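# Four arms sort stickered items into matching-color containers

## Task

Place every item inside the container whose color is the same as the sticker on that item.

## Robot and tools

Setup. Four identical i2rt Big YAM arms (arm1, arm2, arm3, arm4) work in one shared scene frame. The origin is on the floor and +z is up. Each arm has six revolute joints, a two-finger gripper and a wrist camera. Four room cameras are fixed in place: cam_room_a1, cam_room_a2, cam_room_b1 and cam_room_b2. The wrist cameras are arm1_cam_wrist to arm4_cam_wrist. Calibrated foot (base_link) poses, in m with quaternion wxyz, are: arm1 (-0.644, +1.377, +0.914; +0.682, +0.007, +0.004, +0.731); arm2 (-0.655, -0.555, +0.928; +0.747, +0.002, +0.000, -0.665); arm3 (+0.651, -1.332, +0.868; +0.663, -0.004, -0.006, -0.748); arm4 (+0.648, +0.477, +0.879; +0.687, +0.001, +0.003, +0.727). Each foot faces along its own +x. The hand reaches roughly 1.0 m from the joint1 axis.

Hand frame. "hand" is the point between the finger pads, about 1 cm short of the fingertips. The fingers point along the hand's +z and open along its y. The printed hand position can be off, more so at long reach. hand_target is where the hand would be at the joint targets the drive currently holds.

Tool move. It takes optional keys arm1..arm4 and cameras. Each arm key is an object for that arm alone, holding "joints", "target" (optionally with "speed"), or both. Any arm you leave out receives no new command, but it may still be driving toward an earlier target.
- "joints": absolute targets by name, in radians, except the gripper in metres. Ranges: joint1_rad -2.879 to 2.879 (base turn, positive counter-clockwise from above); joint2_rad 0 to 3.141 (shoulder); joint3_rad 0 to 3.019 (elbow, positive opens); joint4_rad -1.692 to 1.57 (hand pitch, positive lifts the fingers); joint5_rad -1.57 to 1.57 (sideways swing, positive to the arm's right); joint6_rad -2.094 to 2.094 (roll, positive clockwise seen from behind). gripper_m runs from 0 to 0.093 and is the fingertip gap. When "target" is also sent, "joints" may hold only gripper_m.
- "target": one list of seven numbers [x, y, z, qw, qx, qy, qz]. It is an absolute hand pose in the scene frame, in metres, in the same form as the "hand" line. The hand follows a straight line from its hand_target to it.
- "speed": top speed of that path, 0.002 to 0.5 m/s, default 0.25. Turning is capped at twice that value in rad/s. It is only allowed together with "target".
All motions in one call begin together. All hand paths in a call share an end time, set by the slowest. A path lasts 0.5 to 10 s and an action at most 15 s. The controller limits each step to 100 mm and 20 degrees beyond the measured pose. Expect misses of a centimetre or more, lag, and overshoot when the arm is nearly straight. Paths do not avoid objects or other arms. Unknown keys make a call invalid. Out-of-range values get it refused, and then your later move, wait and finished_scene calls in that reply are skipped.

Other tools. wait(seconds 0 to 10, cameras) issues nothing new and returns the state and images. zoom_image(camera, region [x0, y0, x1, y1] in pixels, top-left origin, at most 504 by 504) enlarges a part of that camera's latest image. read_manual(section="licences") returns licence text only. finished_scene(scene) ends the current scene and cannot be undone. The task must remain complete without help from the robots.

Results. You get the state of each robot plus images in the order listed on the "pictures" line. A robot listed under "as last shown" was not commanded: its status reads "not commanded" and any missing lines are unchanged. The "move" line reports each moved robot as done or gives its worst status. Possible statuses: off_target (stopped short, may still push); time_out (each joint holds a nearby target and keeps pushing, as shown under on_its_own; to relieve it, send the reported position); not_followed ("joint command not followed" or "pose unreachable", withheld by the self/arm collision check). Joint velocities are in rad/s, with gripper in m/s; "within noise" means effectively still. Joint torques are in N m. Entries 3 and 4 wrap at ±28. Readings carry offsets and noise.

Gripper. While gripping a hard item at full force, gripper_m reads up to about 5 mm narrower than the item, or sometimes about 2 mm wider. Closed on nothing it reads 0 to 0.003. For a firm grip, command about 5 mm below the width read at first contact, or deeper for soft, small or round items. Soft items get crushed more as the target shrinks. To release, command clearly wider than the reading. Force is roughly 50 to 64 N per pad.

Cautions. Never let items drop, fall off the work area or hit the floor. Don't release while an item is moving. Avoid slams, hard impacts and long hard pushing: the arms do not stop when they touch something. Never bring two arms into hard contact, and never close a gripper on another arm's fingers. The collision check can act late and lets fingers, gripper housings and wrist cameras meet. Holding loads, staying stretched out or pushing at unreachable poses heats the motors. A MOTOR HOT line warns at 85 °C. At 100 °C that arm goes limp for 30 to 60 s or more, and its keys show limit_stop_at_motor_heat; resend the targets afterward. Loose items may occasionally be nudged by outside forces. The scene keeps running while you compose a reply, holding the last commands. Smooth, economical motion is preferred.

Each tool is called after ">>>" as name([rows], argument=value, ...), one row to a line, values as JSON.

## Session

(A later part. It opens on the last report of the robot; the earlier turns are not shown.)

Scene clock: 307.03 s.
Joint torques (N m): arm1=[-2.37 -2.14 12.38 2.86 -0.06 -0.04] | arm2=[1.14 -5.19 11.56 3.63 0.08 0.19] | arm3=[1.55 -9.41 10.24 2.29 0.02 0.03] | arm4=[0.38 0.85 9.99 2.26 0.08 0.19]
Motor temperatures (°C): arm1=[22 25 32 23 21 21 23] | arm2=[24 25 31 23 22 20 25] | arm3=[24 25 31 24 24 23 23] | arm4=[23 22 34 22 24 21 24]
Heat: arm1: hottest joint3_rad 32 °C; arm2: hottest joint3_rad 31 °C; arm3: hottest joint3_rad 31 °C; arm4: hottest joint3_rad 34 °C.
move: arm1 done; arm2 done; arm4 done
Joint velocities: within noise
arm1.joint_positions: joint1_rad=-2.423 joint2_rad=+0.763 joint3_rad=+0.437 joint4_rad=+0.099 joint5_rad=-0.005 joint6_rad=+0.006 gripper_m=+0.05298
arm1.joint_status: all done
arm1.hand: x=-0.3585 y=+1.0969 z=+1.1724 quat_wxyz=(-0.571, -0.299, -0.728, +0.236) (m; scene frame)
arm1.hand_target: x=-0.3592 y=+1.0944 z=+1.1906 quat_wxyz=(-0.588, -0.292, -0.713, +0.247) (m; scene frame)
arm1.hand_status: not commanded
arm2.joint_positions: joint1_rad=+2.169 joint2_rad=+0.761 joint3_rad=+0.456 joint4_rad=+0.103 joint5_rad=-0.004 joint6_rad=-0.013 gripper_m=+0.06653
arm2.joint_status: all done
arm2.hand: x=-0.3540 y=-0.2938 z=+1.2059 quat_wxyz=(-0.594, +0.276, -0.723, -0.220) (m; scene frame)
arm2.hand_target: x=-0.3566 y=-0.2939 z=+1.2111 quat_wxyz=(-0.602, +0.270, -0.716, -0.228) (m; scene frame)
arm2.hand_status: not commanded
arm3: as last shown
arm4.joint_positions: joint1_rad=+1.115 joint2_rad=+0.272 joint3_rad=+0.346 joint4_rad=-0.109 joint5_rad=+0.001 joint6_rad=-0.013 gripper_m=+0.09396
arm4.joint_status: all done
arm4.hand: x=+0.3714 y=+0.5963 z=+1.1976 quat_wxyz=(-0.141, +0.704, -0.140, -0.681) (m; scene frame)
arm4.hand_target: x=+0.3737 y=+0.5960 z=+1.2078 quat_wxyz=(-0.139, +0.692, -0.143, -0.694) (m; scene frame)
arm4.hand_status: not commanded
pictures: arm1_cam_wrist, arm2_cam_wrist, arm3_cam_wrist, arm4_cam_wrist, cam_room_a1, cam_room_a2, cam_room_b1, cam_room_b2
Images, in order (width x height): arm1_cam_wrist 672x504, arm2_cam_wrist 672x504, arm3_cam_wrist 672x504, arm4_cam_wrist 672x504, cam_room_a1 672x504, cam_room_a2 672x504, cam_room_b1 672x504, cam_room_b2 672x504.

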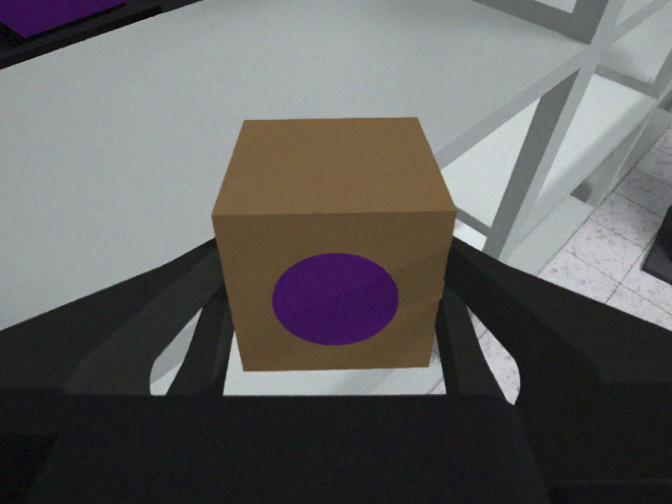

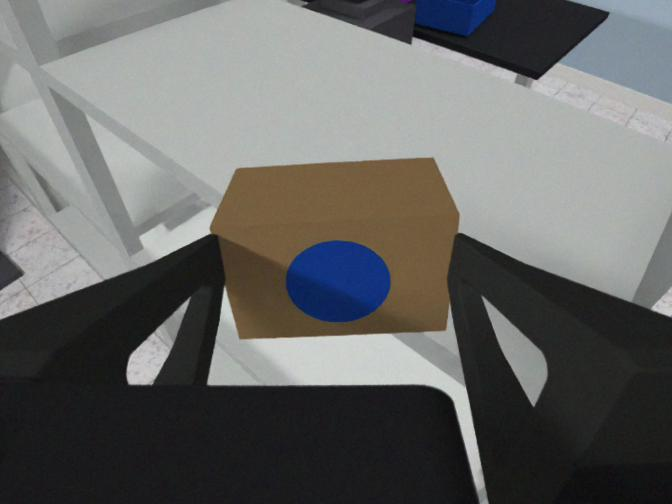

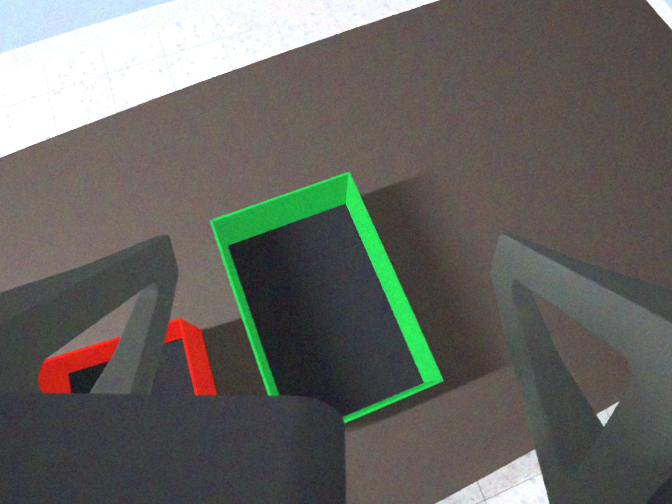

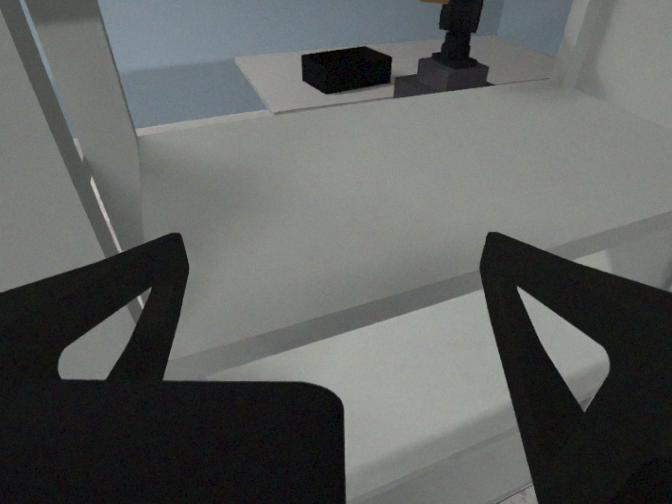

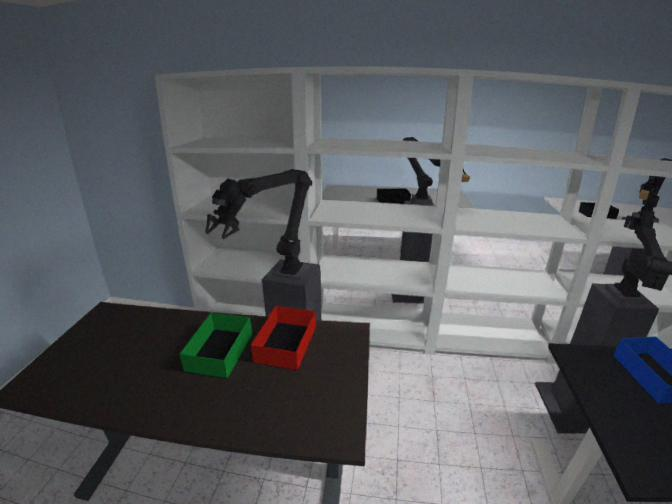

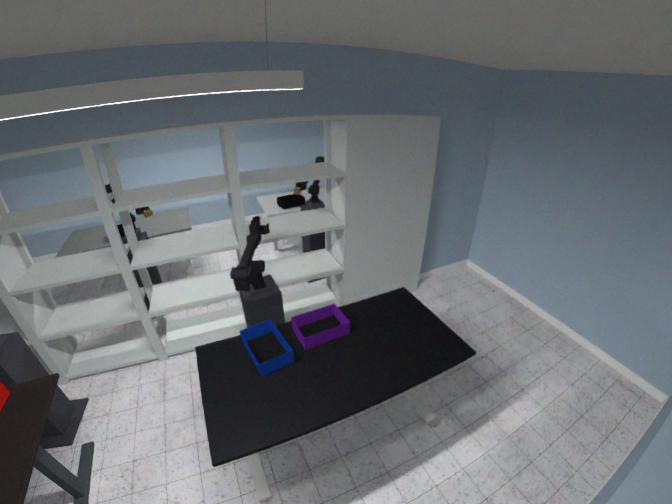

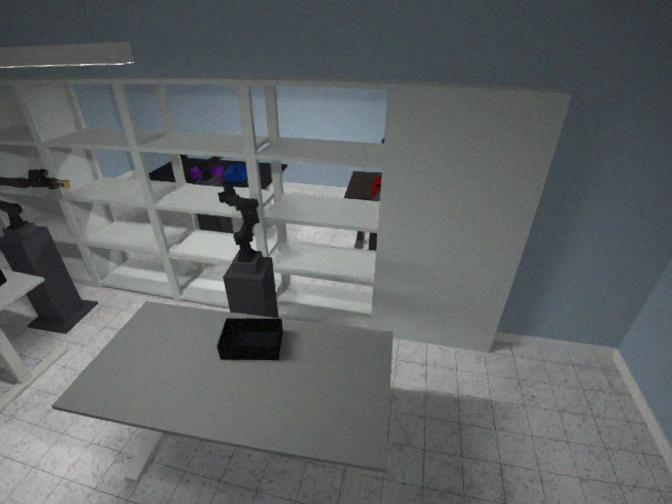

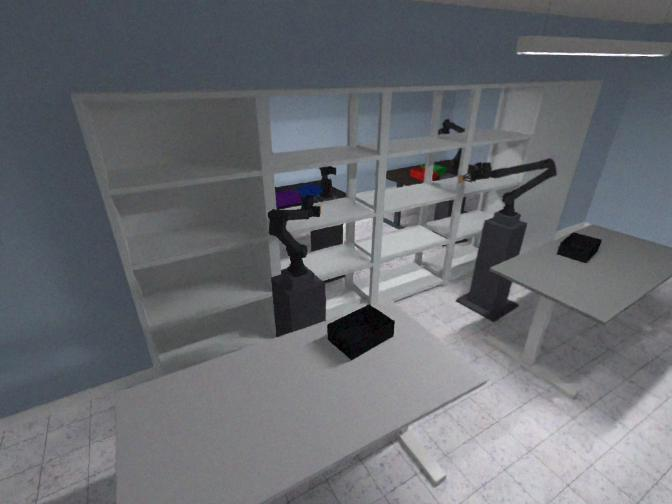

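>>> move(arm1={"target":[-0.02,0.76,1.16,0.5944,0.2919,0.7082,-0.2450],"speed":0.25}, arm2={"target":[-0.01,0.0,1.16,0.6023,-0.2683,0.7175,0.2252],"speed":0.25})

Scene clock: 336.47 s.
Joint torques (N m): arm1=[-1.55 -19.55 17.48 1.61 0.1 0.02] | arm2=[0.38 -21.95 17.17 2.17 -0.05 0.17] | arm3=[1.73 -9.35 10.25 2.26 0.03 0.02] | arm4=[1.38 0.91 10.15 2.06 0.05 0.17]
Motor temperatures (°C): arm1=[22 25 35 24 21 21 23] | arm2=[24 25 33 23 22 20 25] | arm3=[24 25 32 24 24 23 23] | arm4=[23 21 33 22 24 21 24]
Heat: arm1: hottest joint3_rad 35 °C; arm2: hottest joint3_rad 33 °C; arm3: hottest joint3_rad 32 °C; arm4: hottest joint3_rad 33 °C.
move: arm1 off_target; arm2 off_target
Joint velocities: within noise
arm1.joint_positions: joint1_rad=-2.423 joint2_rad=+2.085 joint3_rad=+1.671 joint4_rad=+0.191 joint5_rad=-0.004 joint6_rad=+0.006 gripper_m=+0.05298
arm1.joint_status: not commanded
arm1.hand: x=-0.0333 y=+0.7720 z=+1.1212 quat_wxyz=(-0.572, -0.298, -0.727, +0.236) (m; scene frame)
arm1.hand_target: x=-0.0229 y=+0.7630 z=+1.1603 quat_wxyz=(-0.595, -0.292, -0.708, +0.245) (m; scene frame)
arm1.hand_status: off_target (0.043 m and 3.6 deg from the pose sent, 0.478 m and 3.8 deg at the start)
arm2.joint_positions: joint1_rad=+2.169 joint2_rad=+2.035 joint3_rad=+1.565 joint4_rad=+0.266 joint5_rad=-0.004 joint6_rad=-0.013 gripper_m=+0.06653
arm2.joint_status: not commanded
arm2.hand: x=-0.0264 y=-0.0091 z=+1.1464 quat_wxyz=(-0.593, +0.277, -0.723, -0.220) (m; scene frame)
arm2.hand_target: x=-0.0118 y=-0.0014 z=+1.1600 quat_wxyz=(-0.602, +0.268, -0.717, -0.225) (m; scene frame)
arm2.hand_status: off_target (0.023 m and 1.7 deg from the pose sent, 0.455 m and 1.6 deg at the start)
arm3, arm4: as last shown
arm4.hand: x=+0.3714 y=+0.5963 z=+1.1977 quat_wxyz=(-0.141, +0.704, -0.140, -0.682) (m; scene frame)
arm4.hand_target: x=+0.3737 y=+0.5960 z=+1.2079 quat_wxyz=(-0.139, +0.692, -0.143, -0.694) (m; scene frame)
pictures: arm1_cam_wrist, arm2_cam_wrist, arm3_cam_wrist, arm4_cam_wrist, cam_room_a1, cam_room_a2, cam_room_b1, cam_room_b2
Images, in order (width x height): arm1_cam_wrist 672x504, arm2_cam_wrist 672x504, arm3_cam_wrist 672x504, arm4_cam_wrist 672x504, cam_room_a1 672x504, cam_room_a2 672x504, cam_room_b1 672x504, cam_room_b2 672x504.

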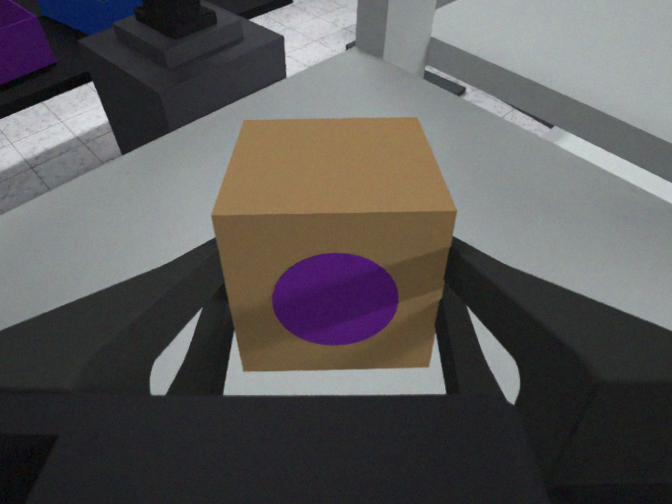

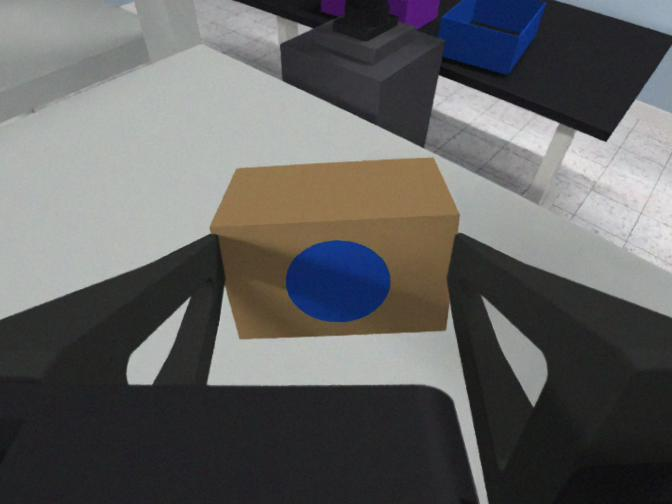

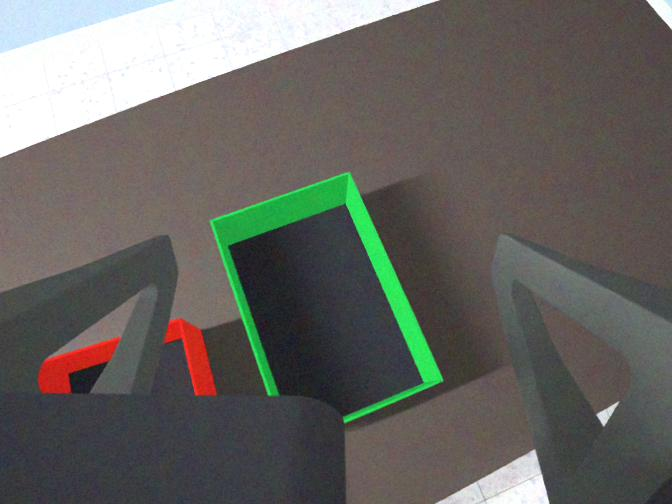

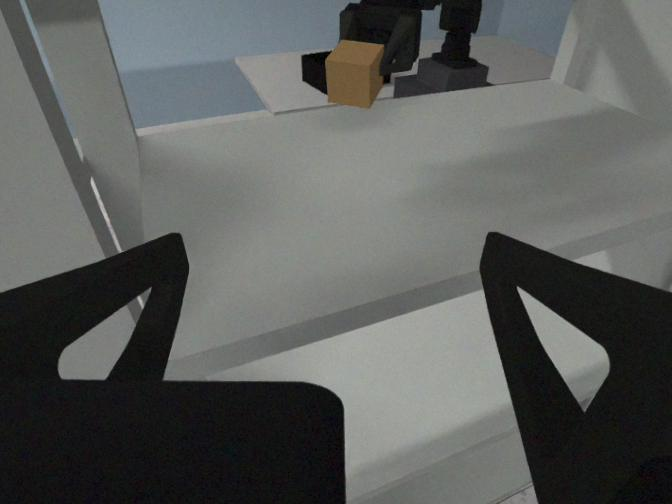

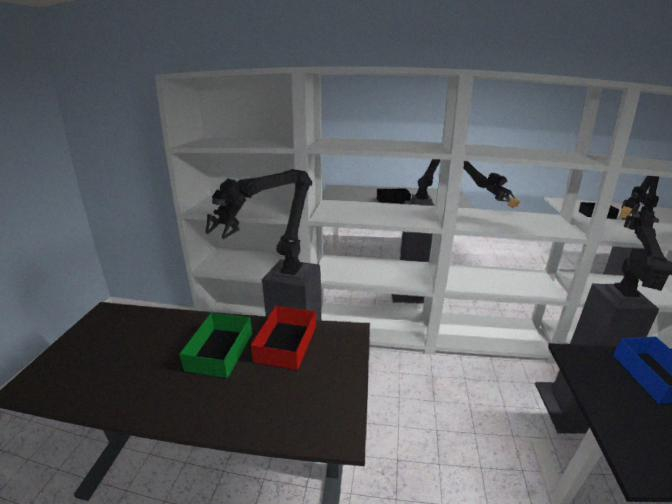

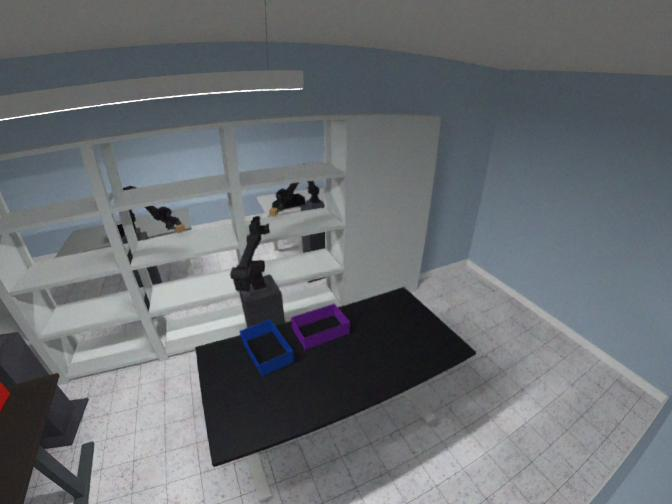

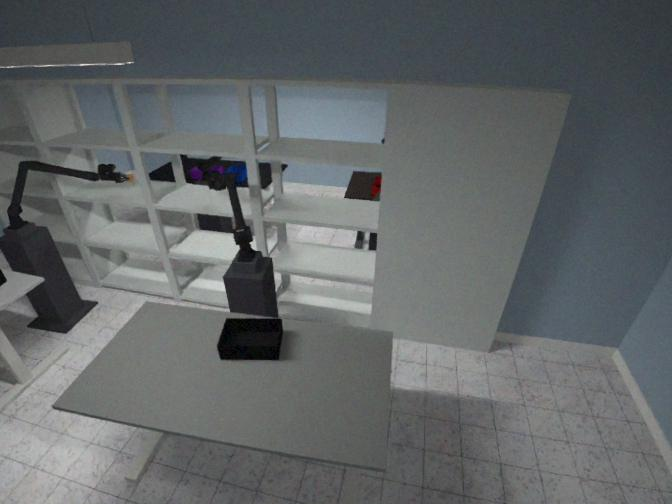

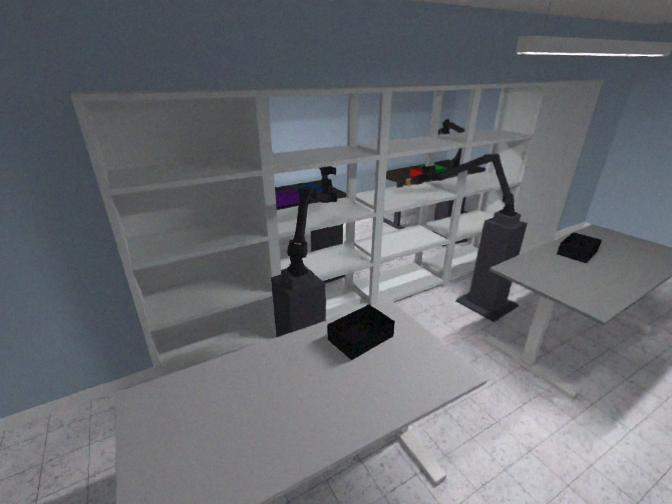

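>>> move(arm1={"target":[-0.02,0.76,1.10,0.5944,0.2919,0.7082,-0.2450],"speed":0.15}, arm2={"target":[-0.01,0.0,1.08,0.6023,-0.2683,0.7175,0.2252],"speed":0.15}, cameras=["arm1_cam_wrist","arm2_cam_wrist","arm4_cam_wrist"])

Scene clock: 345.40 s.
Joint torques (N m): arm1=[-1.9 -20.6 13.3 2.78 0.09 0.06] | arm2=[0.32 -23.06 12.41 3.56 -0.06 0.16] | arm3=[1.55 -9.47 10.25 2.25 0.02 0.03] | arm4=[0.97 0.56 10.07 2.06 0.05 0.14]
Motor temperatures (°C): arm1=[22 25 36 24 21 21 23] | arm2=[24 25 34 23 22 20 25] | arm3=[24 25 32 24 24 23 23] | arm4=[23 21 33 22 24 21 24]
Heat: arm1: hottest joint3_rad 36 °C; arm2: hottest joint3_rad 34 °C; arm3: hottest joint3_rad 32 °C; arm4: hottest joint3_rad 33 °C.
move: arm1 off_target; arm2 done
Joint velocities: within noise
arm1.joint_positions: joint1_rad=-2.423 joint2_rad=+2.164 joint3_rad=+1.671 joint4_rad=+0.273 joint5_rad=-0.003 joint6_rad=+0.006 gripper_m=+0.05298
arm1.joint_status: not commanded
arm1.hand: x=-0.0273 y=+0.7653 z=+1.0745 quat_wxyz=(-0.573, -0.298, -0.726, +0.237) (m; scene frame)
arm1.hand_target: x=-0.0210 y=+0.7610 z=+1.0999 quat_wxyz=(-0.594, -0.292, -0.708, +0.245) (m; scene frame)
arm1.hand_status: off_target (0.027 m and 3.4 deg from the pose sent, 0.028 m and 3.6 deg at the start)
arm2.joint_positions: joint1_rad=+2.169 joint2_rad=+2.147 joint3_rad=+1.565 joint4_rad=+0.388 joint5_rad=-0.004 joint6_rad=-0.013 gripper_m=+0.06653
arm2.joint_status: not commanded
arm2.hand: x=-0.0173 y=-0.0011 z=+1.0847 quat_wxyz=(-0.597, +0.275, -0.720, -0.221) (m; scene frame)
arm2.hand_target: x=-0.0104 y=-0.0002 z=+1.0800 quat_wxyz=(-0.602, +0.268, -0.717, -0.225) (m; scene frame)
arm2.hand_status: done (0.009 m and 1.2 deg from the pose sent, 0.069 m and 1.7 deg at the start)
arm3, arm4: as last shown
pictures: arm1_cam_wrist, arm2_cam_wrist, arm4_cam_wrist
Images, in order (width x height): arm1_cam_wrist 672x504, arm2_cam_wrist 672x504, arm4_cam_wrist 672x504.

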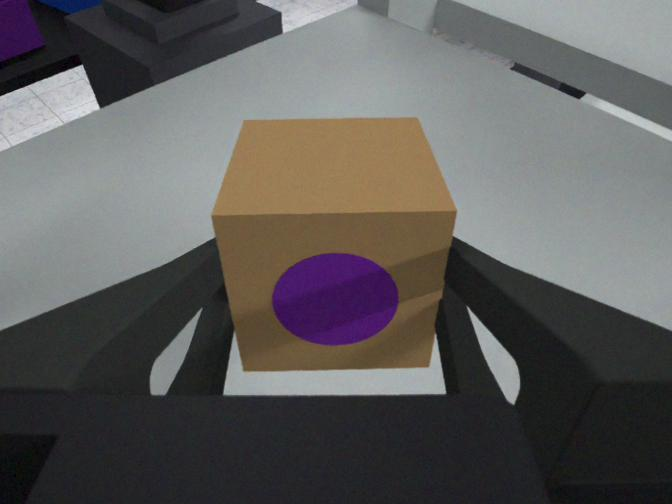

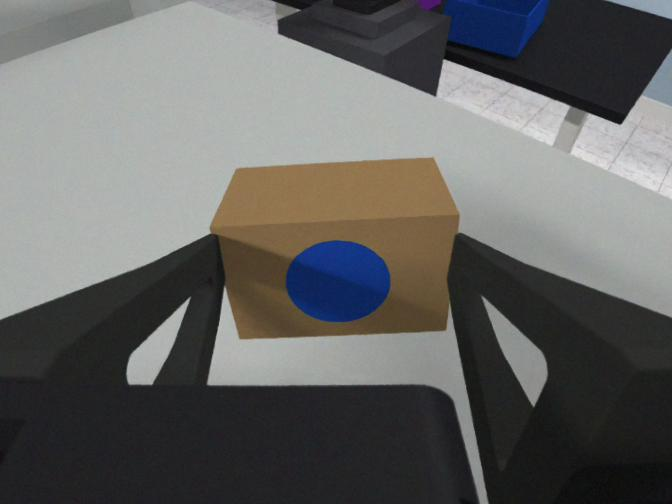

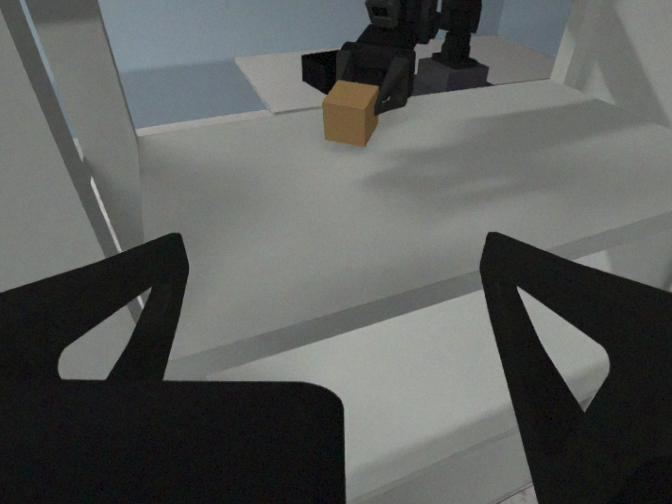

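>>> move(arm1={"target":[-0.02,0.76,1.07,0.5944,0.2919,0.7082,-0.2450],"speed":0.1}, arm2={"target":[-0.01,0.0,1.045,0.6023,-0.2683,0.7175,0.2252],"speed":0.1}, cameras=["arm2_cam_wrist","arm4_cam_wrist"])

>>> zoom_image(camera="arm4_cam_wrist", region=[280, 40, 480, 190])

Scene clock: 350.67 s.
Joint torques (N m): arm1=[-1.55 -20.48 11.84 2.85 0.14 0.08] | arm2=[0.26 -22.65 11.08 3.59 -0.04 0.17] | arm3=[1.49 -9.35 10.21 2.28 0.02 0.02] | arm4=[0.32 0.73 10.07 2.11 0.06 0.15]
Motor temperatures (°C): arm1=[22 25 36 24 21 21 23] | arm2=[24 25 34 23 22 20 25] | arm3=[24 25 32 24 24 23 23] | arm4=[23 21 33 22 24 21 24]
Heat: arm1: hottest joint3_rad 36 °C; arm2: hottest joint3_rad 34 °C; arm3: hottest joint3_rad 32 °C; arm4: hottest joint3_rad 33 °C.
move: arm1 off_target; arm2 off_target
Joint velocities: within noise
arm1.joint_positions: joint1_rad=-2.423 joint2_rad=+2.198 joint3_rad=+1.671 joint4_rad=+0.328 joint5_rad=-0.003 joint6_rad=+0.006 gripper_m=+0.05298
arm1.joint_status: not commanded
arm1.hand: x=-0.0248 y=+0.7625 z=+1.0593 quat_wxyz=(-0.581, -0.296, -0.719, +0.240) (m; scene frame)
arm1.hand_target: x=-0.0203 y=+0.7604 z=+1.0699 quat_wxyz=(-0.594, -0.292, -0.708, +0.245) (m; scene frame)
arm1.hand_status: off_target (0.012 m and 2.1 deg from the pose sent, 0.010 m and 3.3 deg at the start)
arm2.joint_positions: joint1_rad=+2.169 joint2_rad=+2.192 joint3_rad=+1.565 joint4_rad=+0.452 joint5_rad=-0.004 joint6_rad=-0.013 gripper_m=+0.06653
arm2.joint_status: not commanded
arm2.hand: x=-0.0146 y=+0.0013 z=+1.0628 quat_wxyz=(-0.604, +0.273, -0.715, -0.224) (m; scene frame)
arm2.hand_target: x=-0.0107 y=-0.0003 z=+1.0451 quat_wxyz=(-0.602, +0.268, -0.718, -0.225) (m; scene frame)
arm2.hand_status: off_target (0.018 m and 0.7 deg from the pose sent, 0.040 m and 1.2 deg at the start)
arm3, arm4: as last shown
pictures: arm2_cam_wrist, arm4_cam_wrist
Images, in order (width x height): arm2_cam_wrist 672x504, arm4_cam_wrist 672x504.

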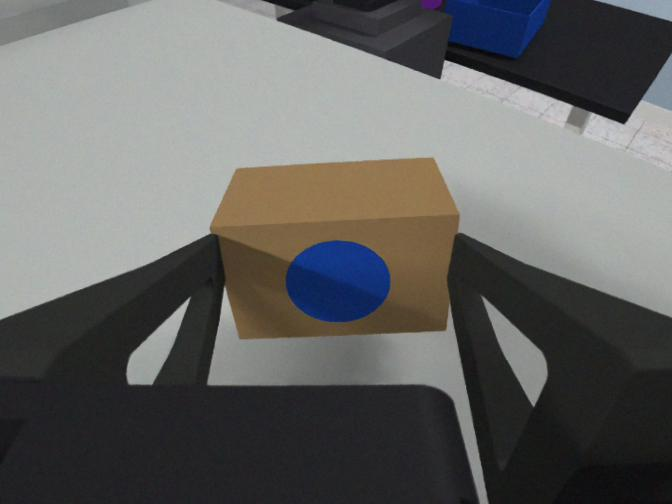

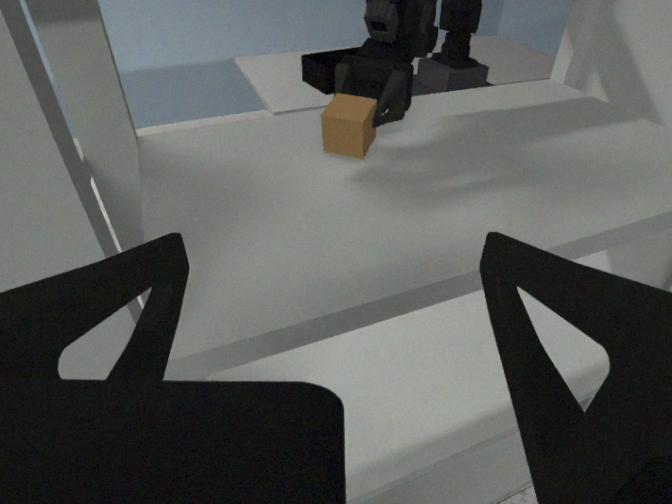

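Scaled by 2.520.

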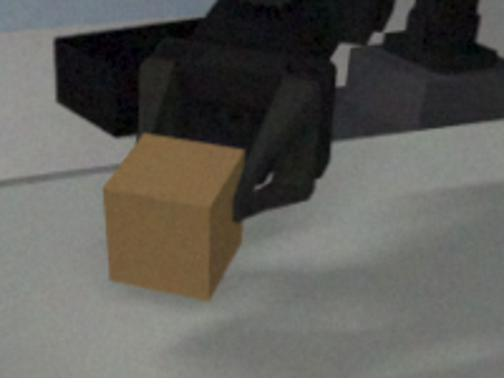

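>>> move(arm1={"target":[-0.02,0.76,1.04,0.5944,0.2919,0.7082,-0.2450],"speed":0.1}, arm2={"target":[-0.01,0.0,1.02,0.6023,-0.2683,0.7175,0.2252],"speed":0.1}, cameras=["arm2_cam_wrist","arm4_cam_wrist"])

>>> zoom_image(camera="arm4_cam_wrist", region=[280, 40, 480, 190])

Scene clock: 356.20 s.
Joint torques (N m): arm1=[-1.61 -20.13 11.08 2.88 0.1 0.07] | arm2=[0.26 -22.53 10.52 3.43 -0.05 0.16] | arm3=[1.55 -9.41 10.25 2.25 0.03 0.02] | arm4=[0.62 0.32 10.1 2.09 0.07 0.16]
Motor temperatures (°C): arm1=[21 25 36 24 21 21 23] | arm2=[24 26 33 23 22 20 25] | arm3=[24 25 32 24 24 23 23] | arm4=[23 21 33 22 24 21 24]
Heat: arm1: hottest joint3_rad 36 °C; arm2: hottest joint3_rad 33 °C; arm3: hottest joint3_rad 32 °C; arm4: hottest joint3_rad 33 °C.
move: arm1 done; arm2 off_target
Joint velocities: within noise
arm1.joint_positions: joint1_rad=-2.423 joint2_rad=+2.241 joint3_rad=+1.667 joint4_rad=+0.383 joint5_rad=-0.003 joint6_rad=+0.006 gripper_m=+0.05298
arm1.joint_status: not commanded
arm1.hand: x=-0.0238 y=+0.7611 z=+1.0329 quat_wxyz=(-0.583, -0.295, -0.717, +0.242) (m; scene frame)
arm1.hand_target: x=-0.0201 y=+0.7602 z=+1.0400 quat_wxyz=(-0.594, -0.292, -0.708, +0.245) (m; scene frame)
arm1.hand_status: done (0.008 m and 1.8 deg from the pose sent, 0.020 m and 2.1 deg at the start)
arm2.joint_positions: joint1_rad=+2.169 joint2_rad=+2.227 joint3_rad=+1.565 joint4_rad=+0.501 joint5_rad=-0.004 joint6_rad=-0.012 gripper_m=+0.06653
arm2.joint_status: not commanded
arm2.hand: x=-0.0132 y=+0.0025 z=+1.0457 quat_wxyz=(-0.609, +0.271, -0.710, -0.226) (m; scene frame)
arm2.hand_target: x=-0.0109 y=-0.0005 z=+1.0204 quat_wxyz=(-0.602, +0.268, -0.717, -0.225) (m; scene frame)
arm2.hand_status: off_target (0.026 m and 1.2 deg from the pose sent, 0.043 m and 0.7 deg at the start)
arm3, arm4: as last shown
arm4.hand_target: x=+0.3737 y=+0.5960 z=+1.2079 quat_wxyz=(-0.139, +0.692, -0.142, -0.694) (m; scene frame)
pictures: arm2_cam_wrist, arm4_cam_wrist
Images, in order (width x height): arm2_cam_wrist 672x504, arm4_cam_wrist 672x504.

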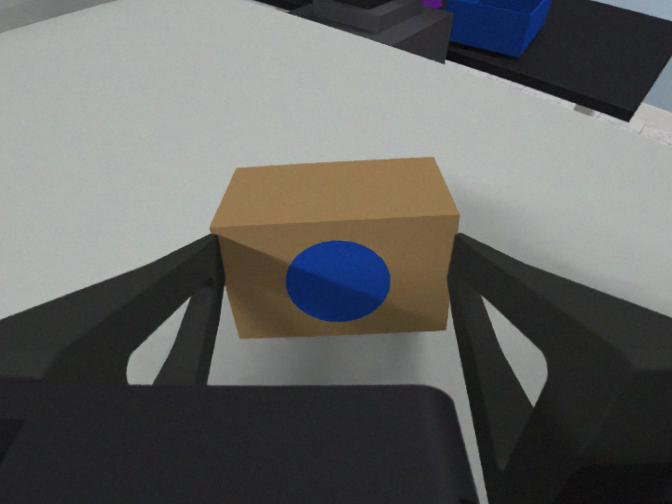

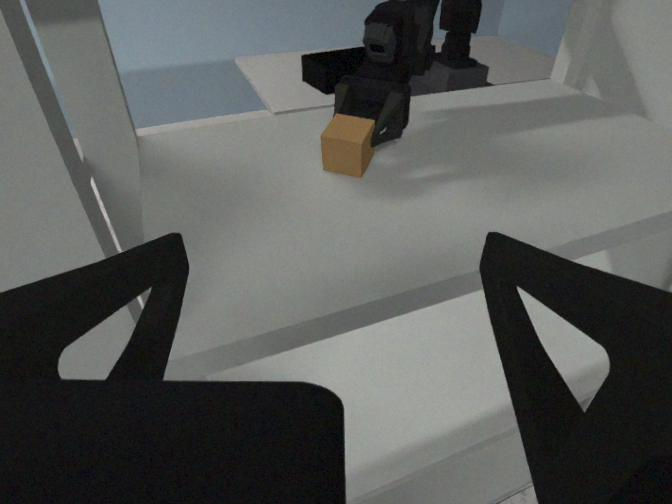

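Scaled by 2.520.

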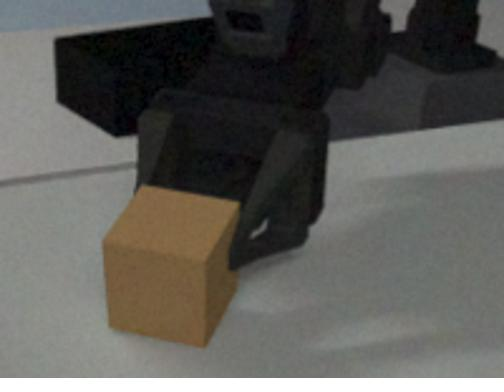

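>>> move(arm1={"target":[-0.02,0.76,1.025,0.5944,0.2919,0.7082,-0.2450],"speed":0.06}, arm2={"target":[-0.01,0.0,1.0,0.6023,-0.2683,0.7175,0.2252],"speed":0.06}, cameras=["arm2_cam_wrist","arm4_cam_wrist"])

>>> zoom_image(camera="arm4_cam_wrist", region=[280, 40, 480, 190])

Scene clock: 360.70 s.
Joint torques (N m): arm1=[-1.79 -19.84 10.65 2.76 0.09 0.06] | arm2=[0.32 -21.07 10 3.18 -0.03 0.17] | arm3=[1.55 -9.47 10.21 2.28 0.03 0.03] | arm4=[0.73 0.56 10.07 2.13 0.07 0.21]
Motor temperatures (°C): arm1=[21 26 35 24 21 21 23] | arm2=[24 26 33 23 22 20 25] | arm3=[24 25 32 24 24 23 23] | arm4=[23 21 33 22 24 21 24]
Heat: arm1: hottest joint3_rad 35 °C; arm2: hottest joint3_rad 33 °C; arm3: hottest joint3_rad 32 °C; arm4: hottest joint3_rad 33 °C.
move: arm1 done; arm2 off_target
Joint velocities: within noise
arm1.joint_positions: joint1_rad=-2.423 joint2_rad=+2.252 joint3_rad=+1.667 joint4_rad=+0.412 joint5_rad=-0.003 joint6_rad=+0.007 gripper_m=+0.05298
arm1.joint_status: not commanded
arm1.hand: x=-0.0229 y=+0.7602 z=+1.0308 quat_wxyz=(-0.590, -0.293, -0.712, +0.244) (m; scene frame)
arm1.hand_target: x=-0.0201 y=+0.7602 z=+1.0250 quat_wxyz=(-0.594, -0.292, -0.708, +0.245) (m; scene frame)
arm1.hand_status: done (0.007 m and 0.7 deg from the pose sent, 0.009 m and 1.8 deg at the start)
arm2.joint_positions: joint1_rad=+2.169 joint2_rad=+2.242 joint3_rad=+1.565 joint4_rad=+0.543 joint5_rad=-0.004 joint6_rad=-0.012 gripper_m=+0.06653
arm2.joint_status: not commanded
arm2.hand: x=-0.0123 y=+0.0033 z=+1.0436 quat_wxyz=(-0.618, +0.268, -0.702, -0.229) (m; scene frame)
arm2.hand_target: x=-0.0119 y=-0.0014 z=+1.0008 quat_wxyz=(-0.602, +0.268, -0.717, -0.225) (m; scene frame)
arm2.hand_status: off_target (0.044 m and 2.6 deg from the pose sent, 0.046 m and 1.1 deg at the start)
arm3, arm4: as last shown
pictures: arm2_cam_wrist, arm4_cam_wrist
Images, in order (width x height): arm2_cam_wrist 672x504, arm4_cam_wrist 672x504.

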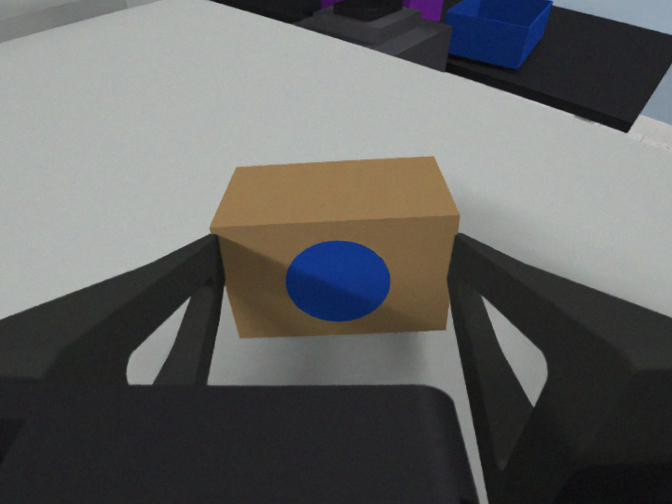

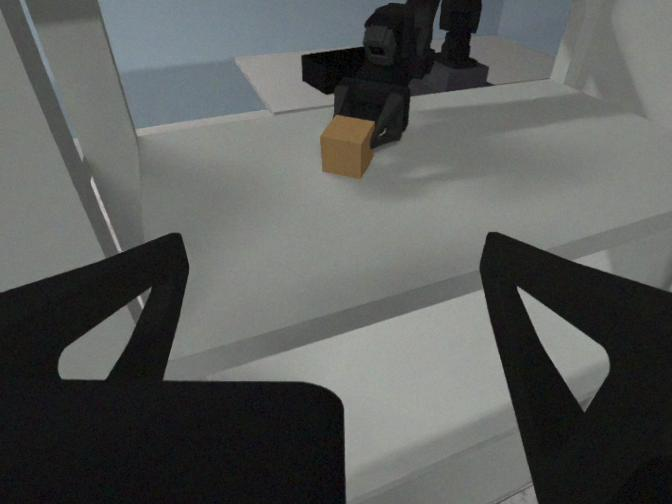

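Scaled by 2.520.

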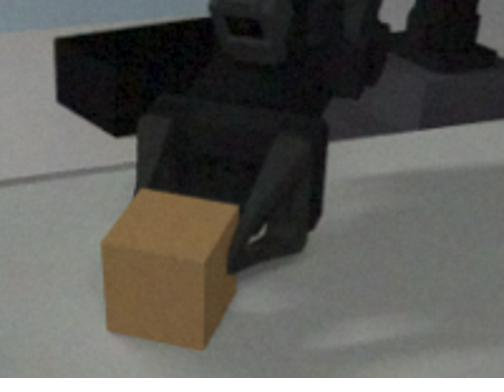

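>>> move(arm1={"target":[-0.02,0.76,1.01,0.5944,0.2919,0.7082,-0.2450],"speed":0.06}, arm2={"target":[-0.01,0.0,0.985,0.6023,-0.2683,0.7175,0.2252],"speed":0.06}, cameras=["arm2_cam_wrist","arm1_cam_wrist","arm4_cam_wrist"])

>>> zoom_image(camera="arm4_cam_wrist", region=[280, 40, 480, 190])

Scene clock: 366.67 s.
Joint torques (N m): arm1=[-1.14 -19.02 10.25 2.62 0.09 0.04] | arm2=[0.38 -20.25 9.7 2.78 -0.03 0.14] | arm3=[1.61 -9.47 10.21 2.26 0.04 0.03] | arm4=[0.73 0.44 10.11 2.13 0.04 0.16]
Motor temperatures (°C): arm1=[21 26 35 24 21 21 23] | arm2=[24 27 33 23 22 20 25] | arm3=[24 25 32 24 24 23 23] | arm4=[23 21 33 22 24 21 24]
Heat: arm1: hottest joint3_rad 35 °C; arm2: hottest joint3_rad 33 °C; arm3: hottest joint3_rad 32 °C; arm4: hottest joint3_rad 33 °C.
move: arm1 off_target; arm2 off_target
Joint velocities: within noise
arm1.joint_positions: joint1_rad=-2.423 joint2_rad=+2.263 joint3_rad=+1.667 joint4_rad=+0.445 joint5_rad=-0.003 joint6_rad=+0.007 gripper_m=+0.05298
arm1.joint_status: not commanded
arm1.hand: x=-0.0221 y=+0.7593 z=+1.0293 quat_wxyz=(-0.597, -0.290, -0.706, +0.247) (m; scene frame)
arm1.hand_target: x=-0.0204 y=+0.7605 z=+1.0103 quat_wxyz=(-0.594, -0.292, -0.708, +0.245) (m; scene frame)
arm1.hand_status: off_target (0.019 m and 0.6 deg from the pose sent, 0.021 m and 0.7 deg at the start)
arm2.joint_positions: joint1_rad=+2.169 joint2_rad=+2.255 joint3_rad=+1.565 joint4_rad=+0.579 joint5_rad=-0.004 joint6_rad=-0.010 gripper_m=+0.06653
arm2.joint_status: not commanded
arm2.hand: x=-0.0116 y=+0.0039 z=+1.0416 quat_wxyz=(-0.626, +0.265, -0.695, -0.233) (m; scene frame)
arm2.hand_target: x=-0.0129 y=-0.0022 z=+0.9864 quat_wxyz=(-0.602, +0.268, -0.717, -0.225) (m; scene frame)
arm2.hand_status: off_target (0.057 m and 3.9 deg from the pose sent, 0.059 m and 2.6 deg at the start)
arm3, arm4: as last shown
pictures: arm1_cam_wrist, arm2_cam_wrist, arm4_cam_wrist
Images, in order (width x height): arm1_cam_wrist 672x504, arm2_cam_wrist 672x504, arm4_cam_wrist 672x504.

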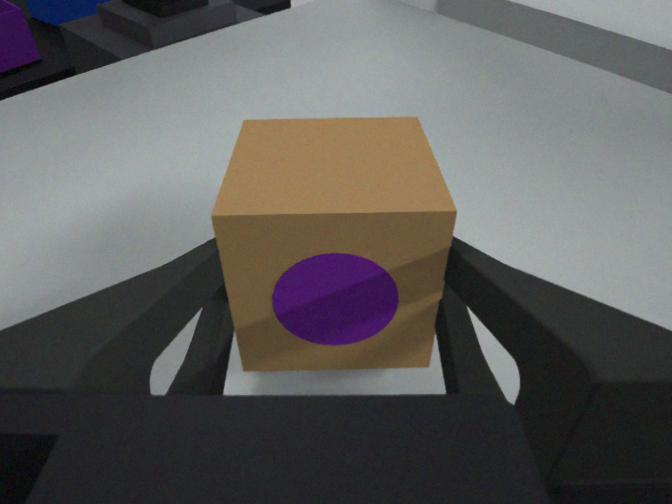

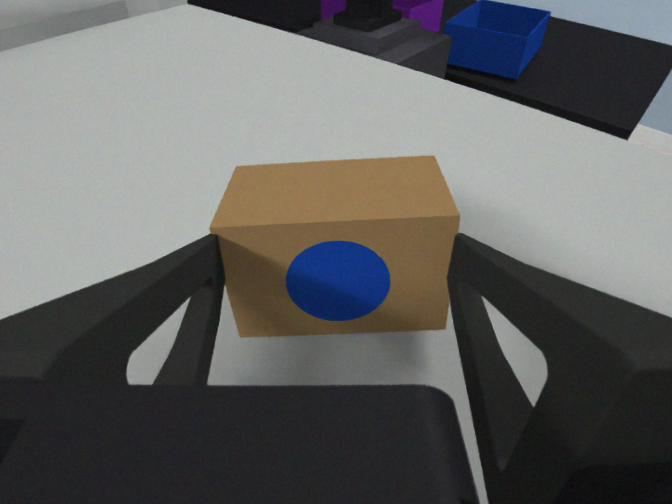

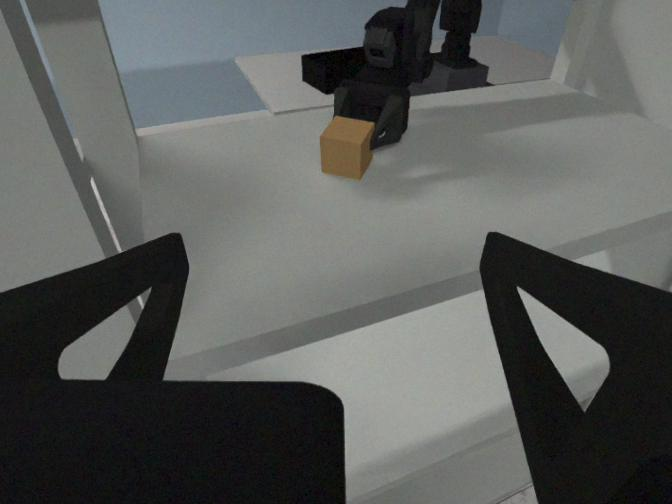

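Scaled by 2.520.

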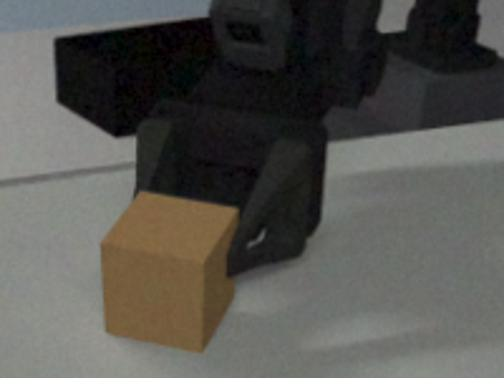

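>>> move(arm1={"target":[-0.022,0.7595,1.03,0.597,0.290,0.706,-0.247],"speed":0.1}, arm2={"target":[-0.012,0.0035,1.036,0.623,-0.266,0.698,0.232],"speed":0.1}, cameras=[])

>>> move(arm1={"joints":{"gripper_m":0.062}}, arm2={"joints":{"gripper_m":0.076}}, cameras=["arm2_cam_wrist","arm1_cam_wrist","arm4_cam_wrist"])

Scene clock: 374.80 s.
Joint torques (N m): arm1=[-2.14 -20.89 10.1 1.68 0 0.06] | arm2=[0.85 -25.23 10.21 2.5 -0.07 0.07] | arm3=[1.67 -9.47 10.26 2.25 0.02 0.02] | arm4=[0.62 0.44 10.19 2.14 0.05 0.16]
Motor temperatures (°C): arm1=[21 26 34 24 21 21 23] | arm2=[24 27 32 23 22 20 25] | arm3=[24 25 32 24 24 23 23] | arm4=[23 21 33 22 24 21 24]
Heat: arm1: hottest joint3_rad 34 °C; arm2: hottest joint3_rad 32 °C; arm3: hottest joint3_rad 32 °C; arm4: hottest joint3_rad 33 °C.
move: arm1 done; arm2 done
Joint velocities: within noise
arm1.joint_positions: joint1_rad=-2.423 joint2_rad=+2.263 joint3_rad=+1.667 joint4_rad=+0.445 joint5_rad=-0.003 joint6_rad=+0.007 gripper_m=+0.05298
arm1.joint_status: not commanded
arm1.hand: x=-0.0221 y=+0.7593 z=+1.0293 quat_wxyz=(-0.597, -0.290, -0.706, +0.247) (m; scene frame)
arm1.hand_target: x=-0.0220 y=+0.7596 z=+1.0301 quat_wxyz=(-0.597, -0.290, -0.706, +0.247) (m; scene frame)
arm1.hand_status: done (0.001 m and 0.1 deg from the pose sent, 0.001 m and 0.1 deg at the start)
arm2.joint_positions: joint1_rad=+2.169 joint2_rad=+2.255 joint3_rad=+1.565 joint4_rad=+0.580 joint5_rad=-0.004 joint6_rad=-0.009 gripper_m=+0.06653
arm2.joint_status: not commanded
arm2.hand: x=-0.0116 y=+0.0039 z=+1.0417 quat_wxyz=(-0.626, +0.264, -0.695, -0.233) (m; scene frame)
arm2.hand_target: x=-0.0121 y=+0.0036 z=+1.0362 quat_wxyz=(-0.623, +0.266, -0.698, -0.232) (m; scene frame)
arm2.hand_status: done (0.006 m and 0.6 deg from the pose sent, 0.005 m and 0.5 deg at the start)
arm3.joint_positions: joint1_rad=+1.334 joint2_rad=+1.124 joint3_rad=+1.234 joint4_rad=-0.717 joint5_rad=+0.000 joint6_rad=-0.008 gripper_m=+0.09398
arm3.joint_status: not commanded
arm3.hand: x=+1.1197 y=-1.5020 z=+1.2733 quat_wxyz=(-0.457, -0.151, -0.872, +0.090) (m; scene frame)
arm3.hand_target: x=+1.1225 y=-1.4995 z=+1.2822 quat_wxyz=(-0.470, -0.151, -0.865, +0.089) (m; scene frame)
arm3.hand_status: not commanded
arm4: as last shown
pictures: none
No camera images: "cameras" was empty.

Scene clock: 375.23 s.
Joint torques (N m): arm1=[-1.79 -20.19 10.17 1.78 0.06 0.01] | arm2=[0.62 -25.29 10.24 2.48 -0.08 0.07] | arm3=[1.79 -9.41 10.28 2.29 0.02 0.03] | arm4=[0.62 0.97 10.1 2.21 0.06 0.18]
Motor temperatures (°C): arm1=[21 26 34 24 21 21 23] | arm2=[24 27 32 23 22 20 25] | arm3=[24 25 32 24 24 23 23] | arm4=[23 21 33 22 24 21 24]
Heat: arm1: hottest joint3_rad 34 °C; arm2: hottest joint3_rad 32 °C; arm3: hottest joint3_rad 32 °C; arm4: hottest joint3_rad 33 °C.
move: arm1 done; arm2 done
Joint velocities: within noise
arm1.joint_positions: joint1_rad=-2.423 joint2_rad=+2.263 joint3_rad=+1.666 joint4_rad=+0.445 joint5_rad=-0.003 joint6_rad=+0.007 gripper_m=+0.06196
arm1.joint_status: all done
arm1.hand: x=-0.0222 y=+0.7594 z=+1.0289 quat_wxyz=(-0.597, -0.290, -0.706, +0.247) (m; scene frame)
arm1.hand_target: x=-0.0220 y=+0.7595 z=+1.0301 quat_wxyz=(-0.597, -0.290, -0.706, +0.247) (m; scene frame)
arm1.hand_status: not commanded
arm2.joint_positions: joint1_rad=+2.169 joint2_rad=+2.255 joint3_rad=+1.565 joint4_rad=+0.580 joint5_rad=-0.004 joint6_rad=-0.009 gripper_m=+0.07592
arm2.joint_status: all done
arm2.hand: x=-0.0116 y=+0.0039 z=+1.0417 quat_wxyz=(-0.626, +0.264, -0.695, -0.233) (m; scene frame)
arm2.hand_target: x=-0.0121 y=+0.0036 z=+1.0362 quat_wxyz=(-0.623, +0.266, -0.698, -0.232) (m; scene frame)
arm2.hand_status: not commanded
arm3: as last shown
arm4.joint_positions: joint1_rad=+1.115 joint2_rad=+0.272 joint3_rad=+0.346 joint4_rad=-0.109 joint5_rad=+0.001 joint6_rad=-0.013 gripper_m=+0.09396
arm4.joint_status: not commanded
arm4.hand: x=+0.3714 y=+0.5963 z=+1.1977 quat_wxyz=(-0.141, +0.704, -0.140, -0.682) (m; scene frame)
arm4.hand_target: x=+0.3737 y=+0.5960 z=+1.2079 quat_wxyz=(-0.139, +0.692, -0.142, -0.694) (m; scene frame)
arm4.hand_status: not commanded
pictures: arm1_cam_wrist, arm2_cam_wrist, arm4_cam_wrist
Images, in order (width x height): arm1_cam_wrist 672x504, arm2_cam_wrist 672x504, arm4_cam_wrist 672x504.

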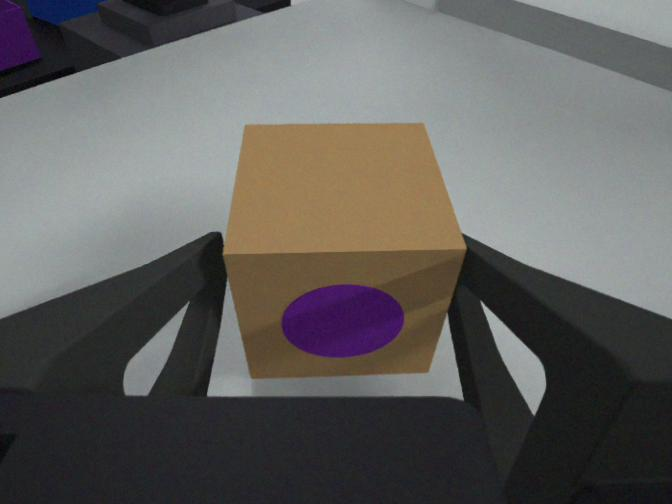

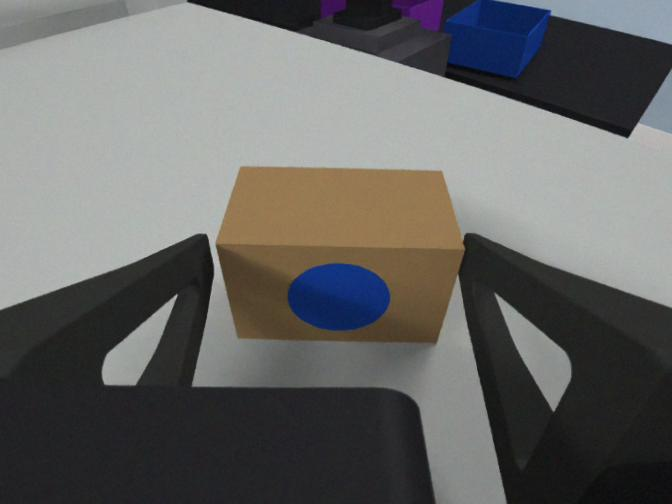

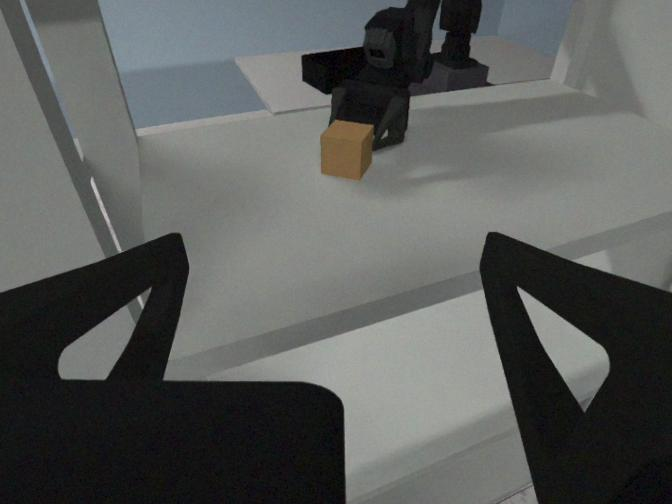

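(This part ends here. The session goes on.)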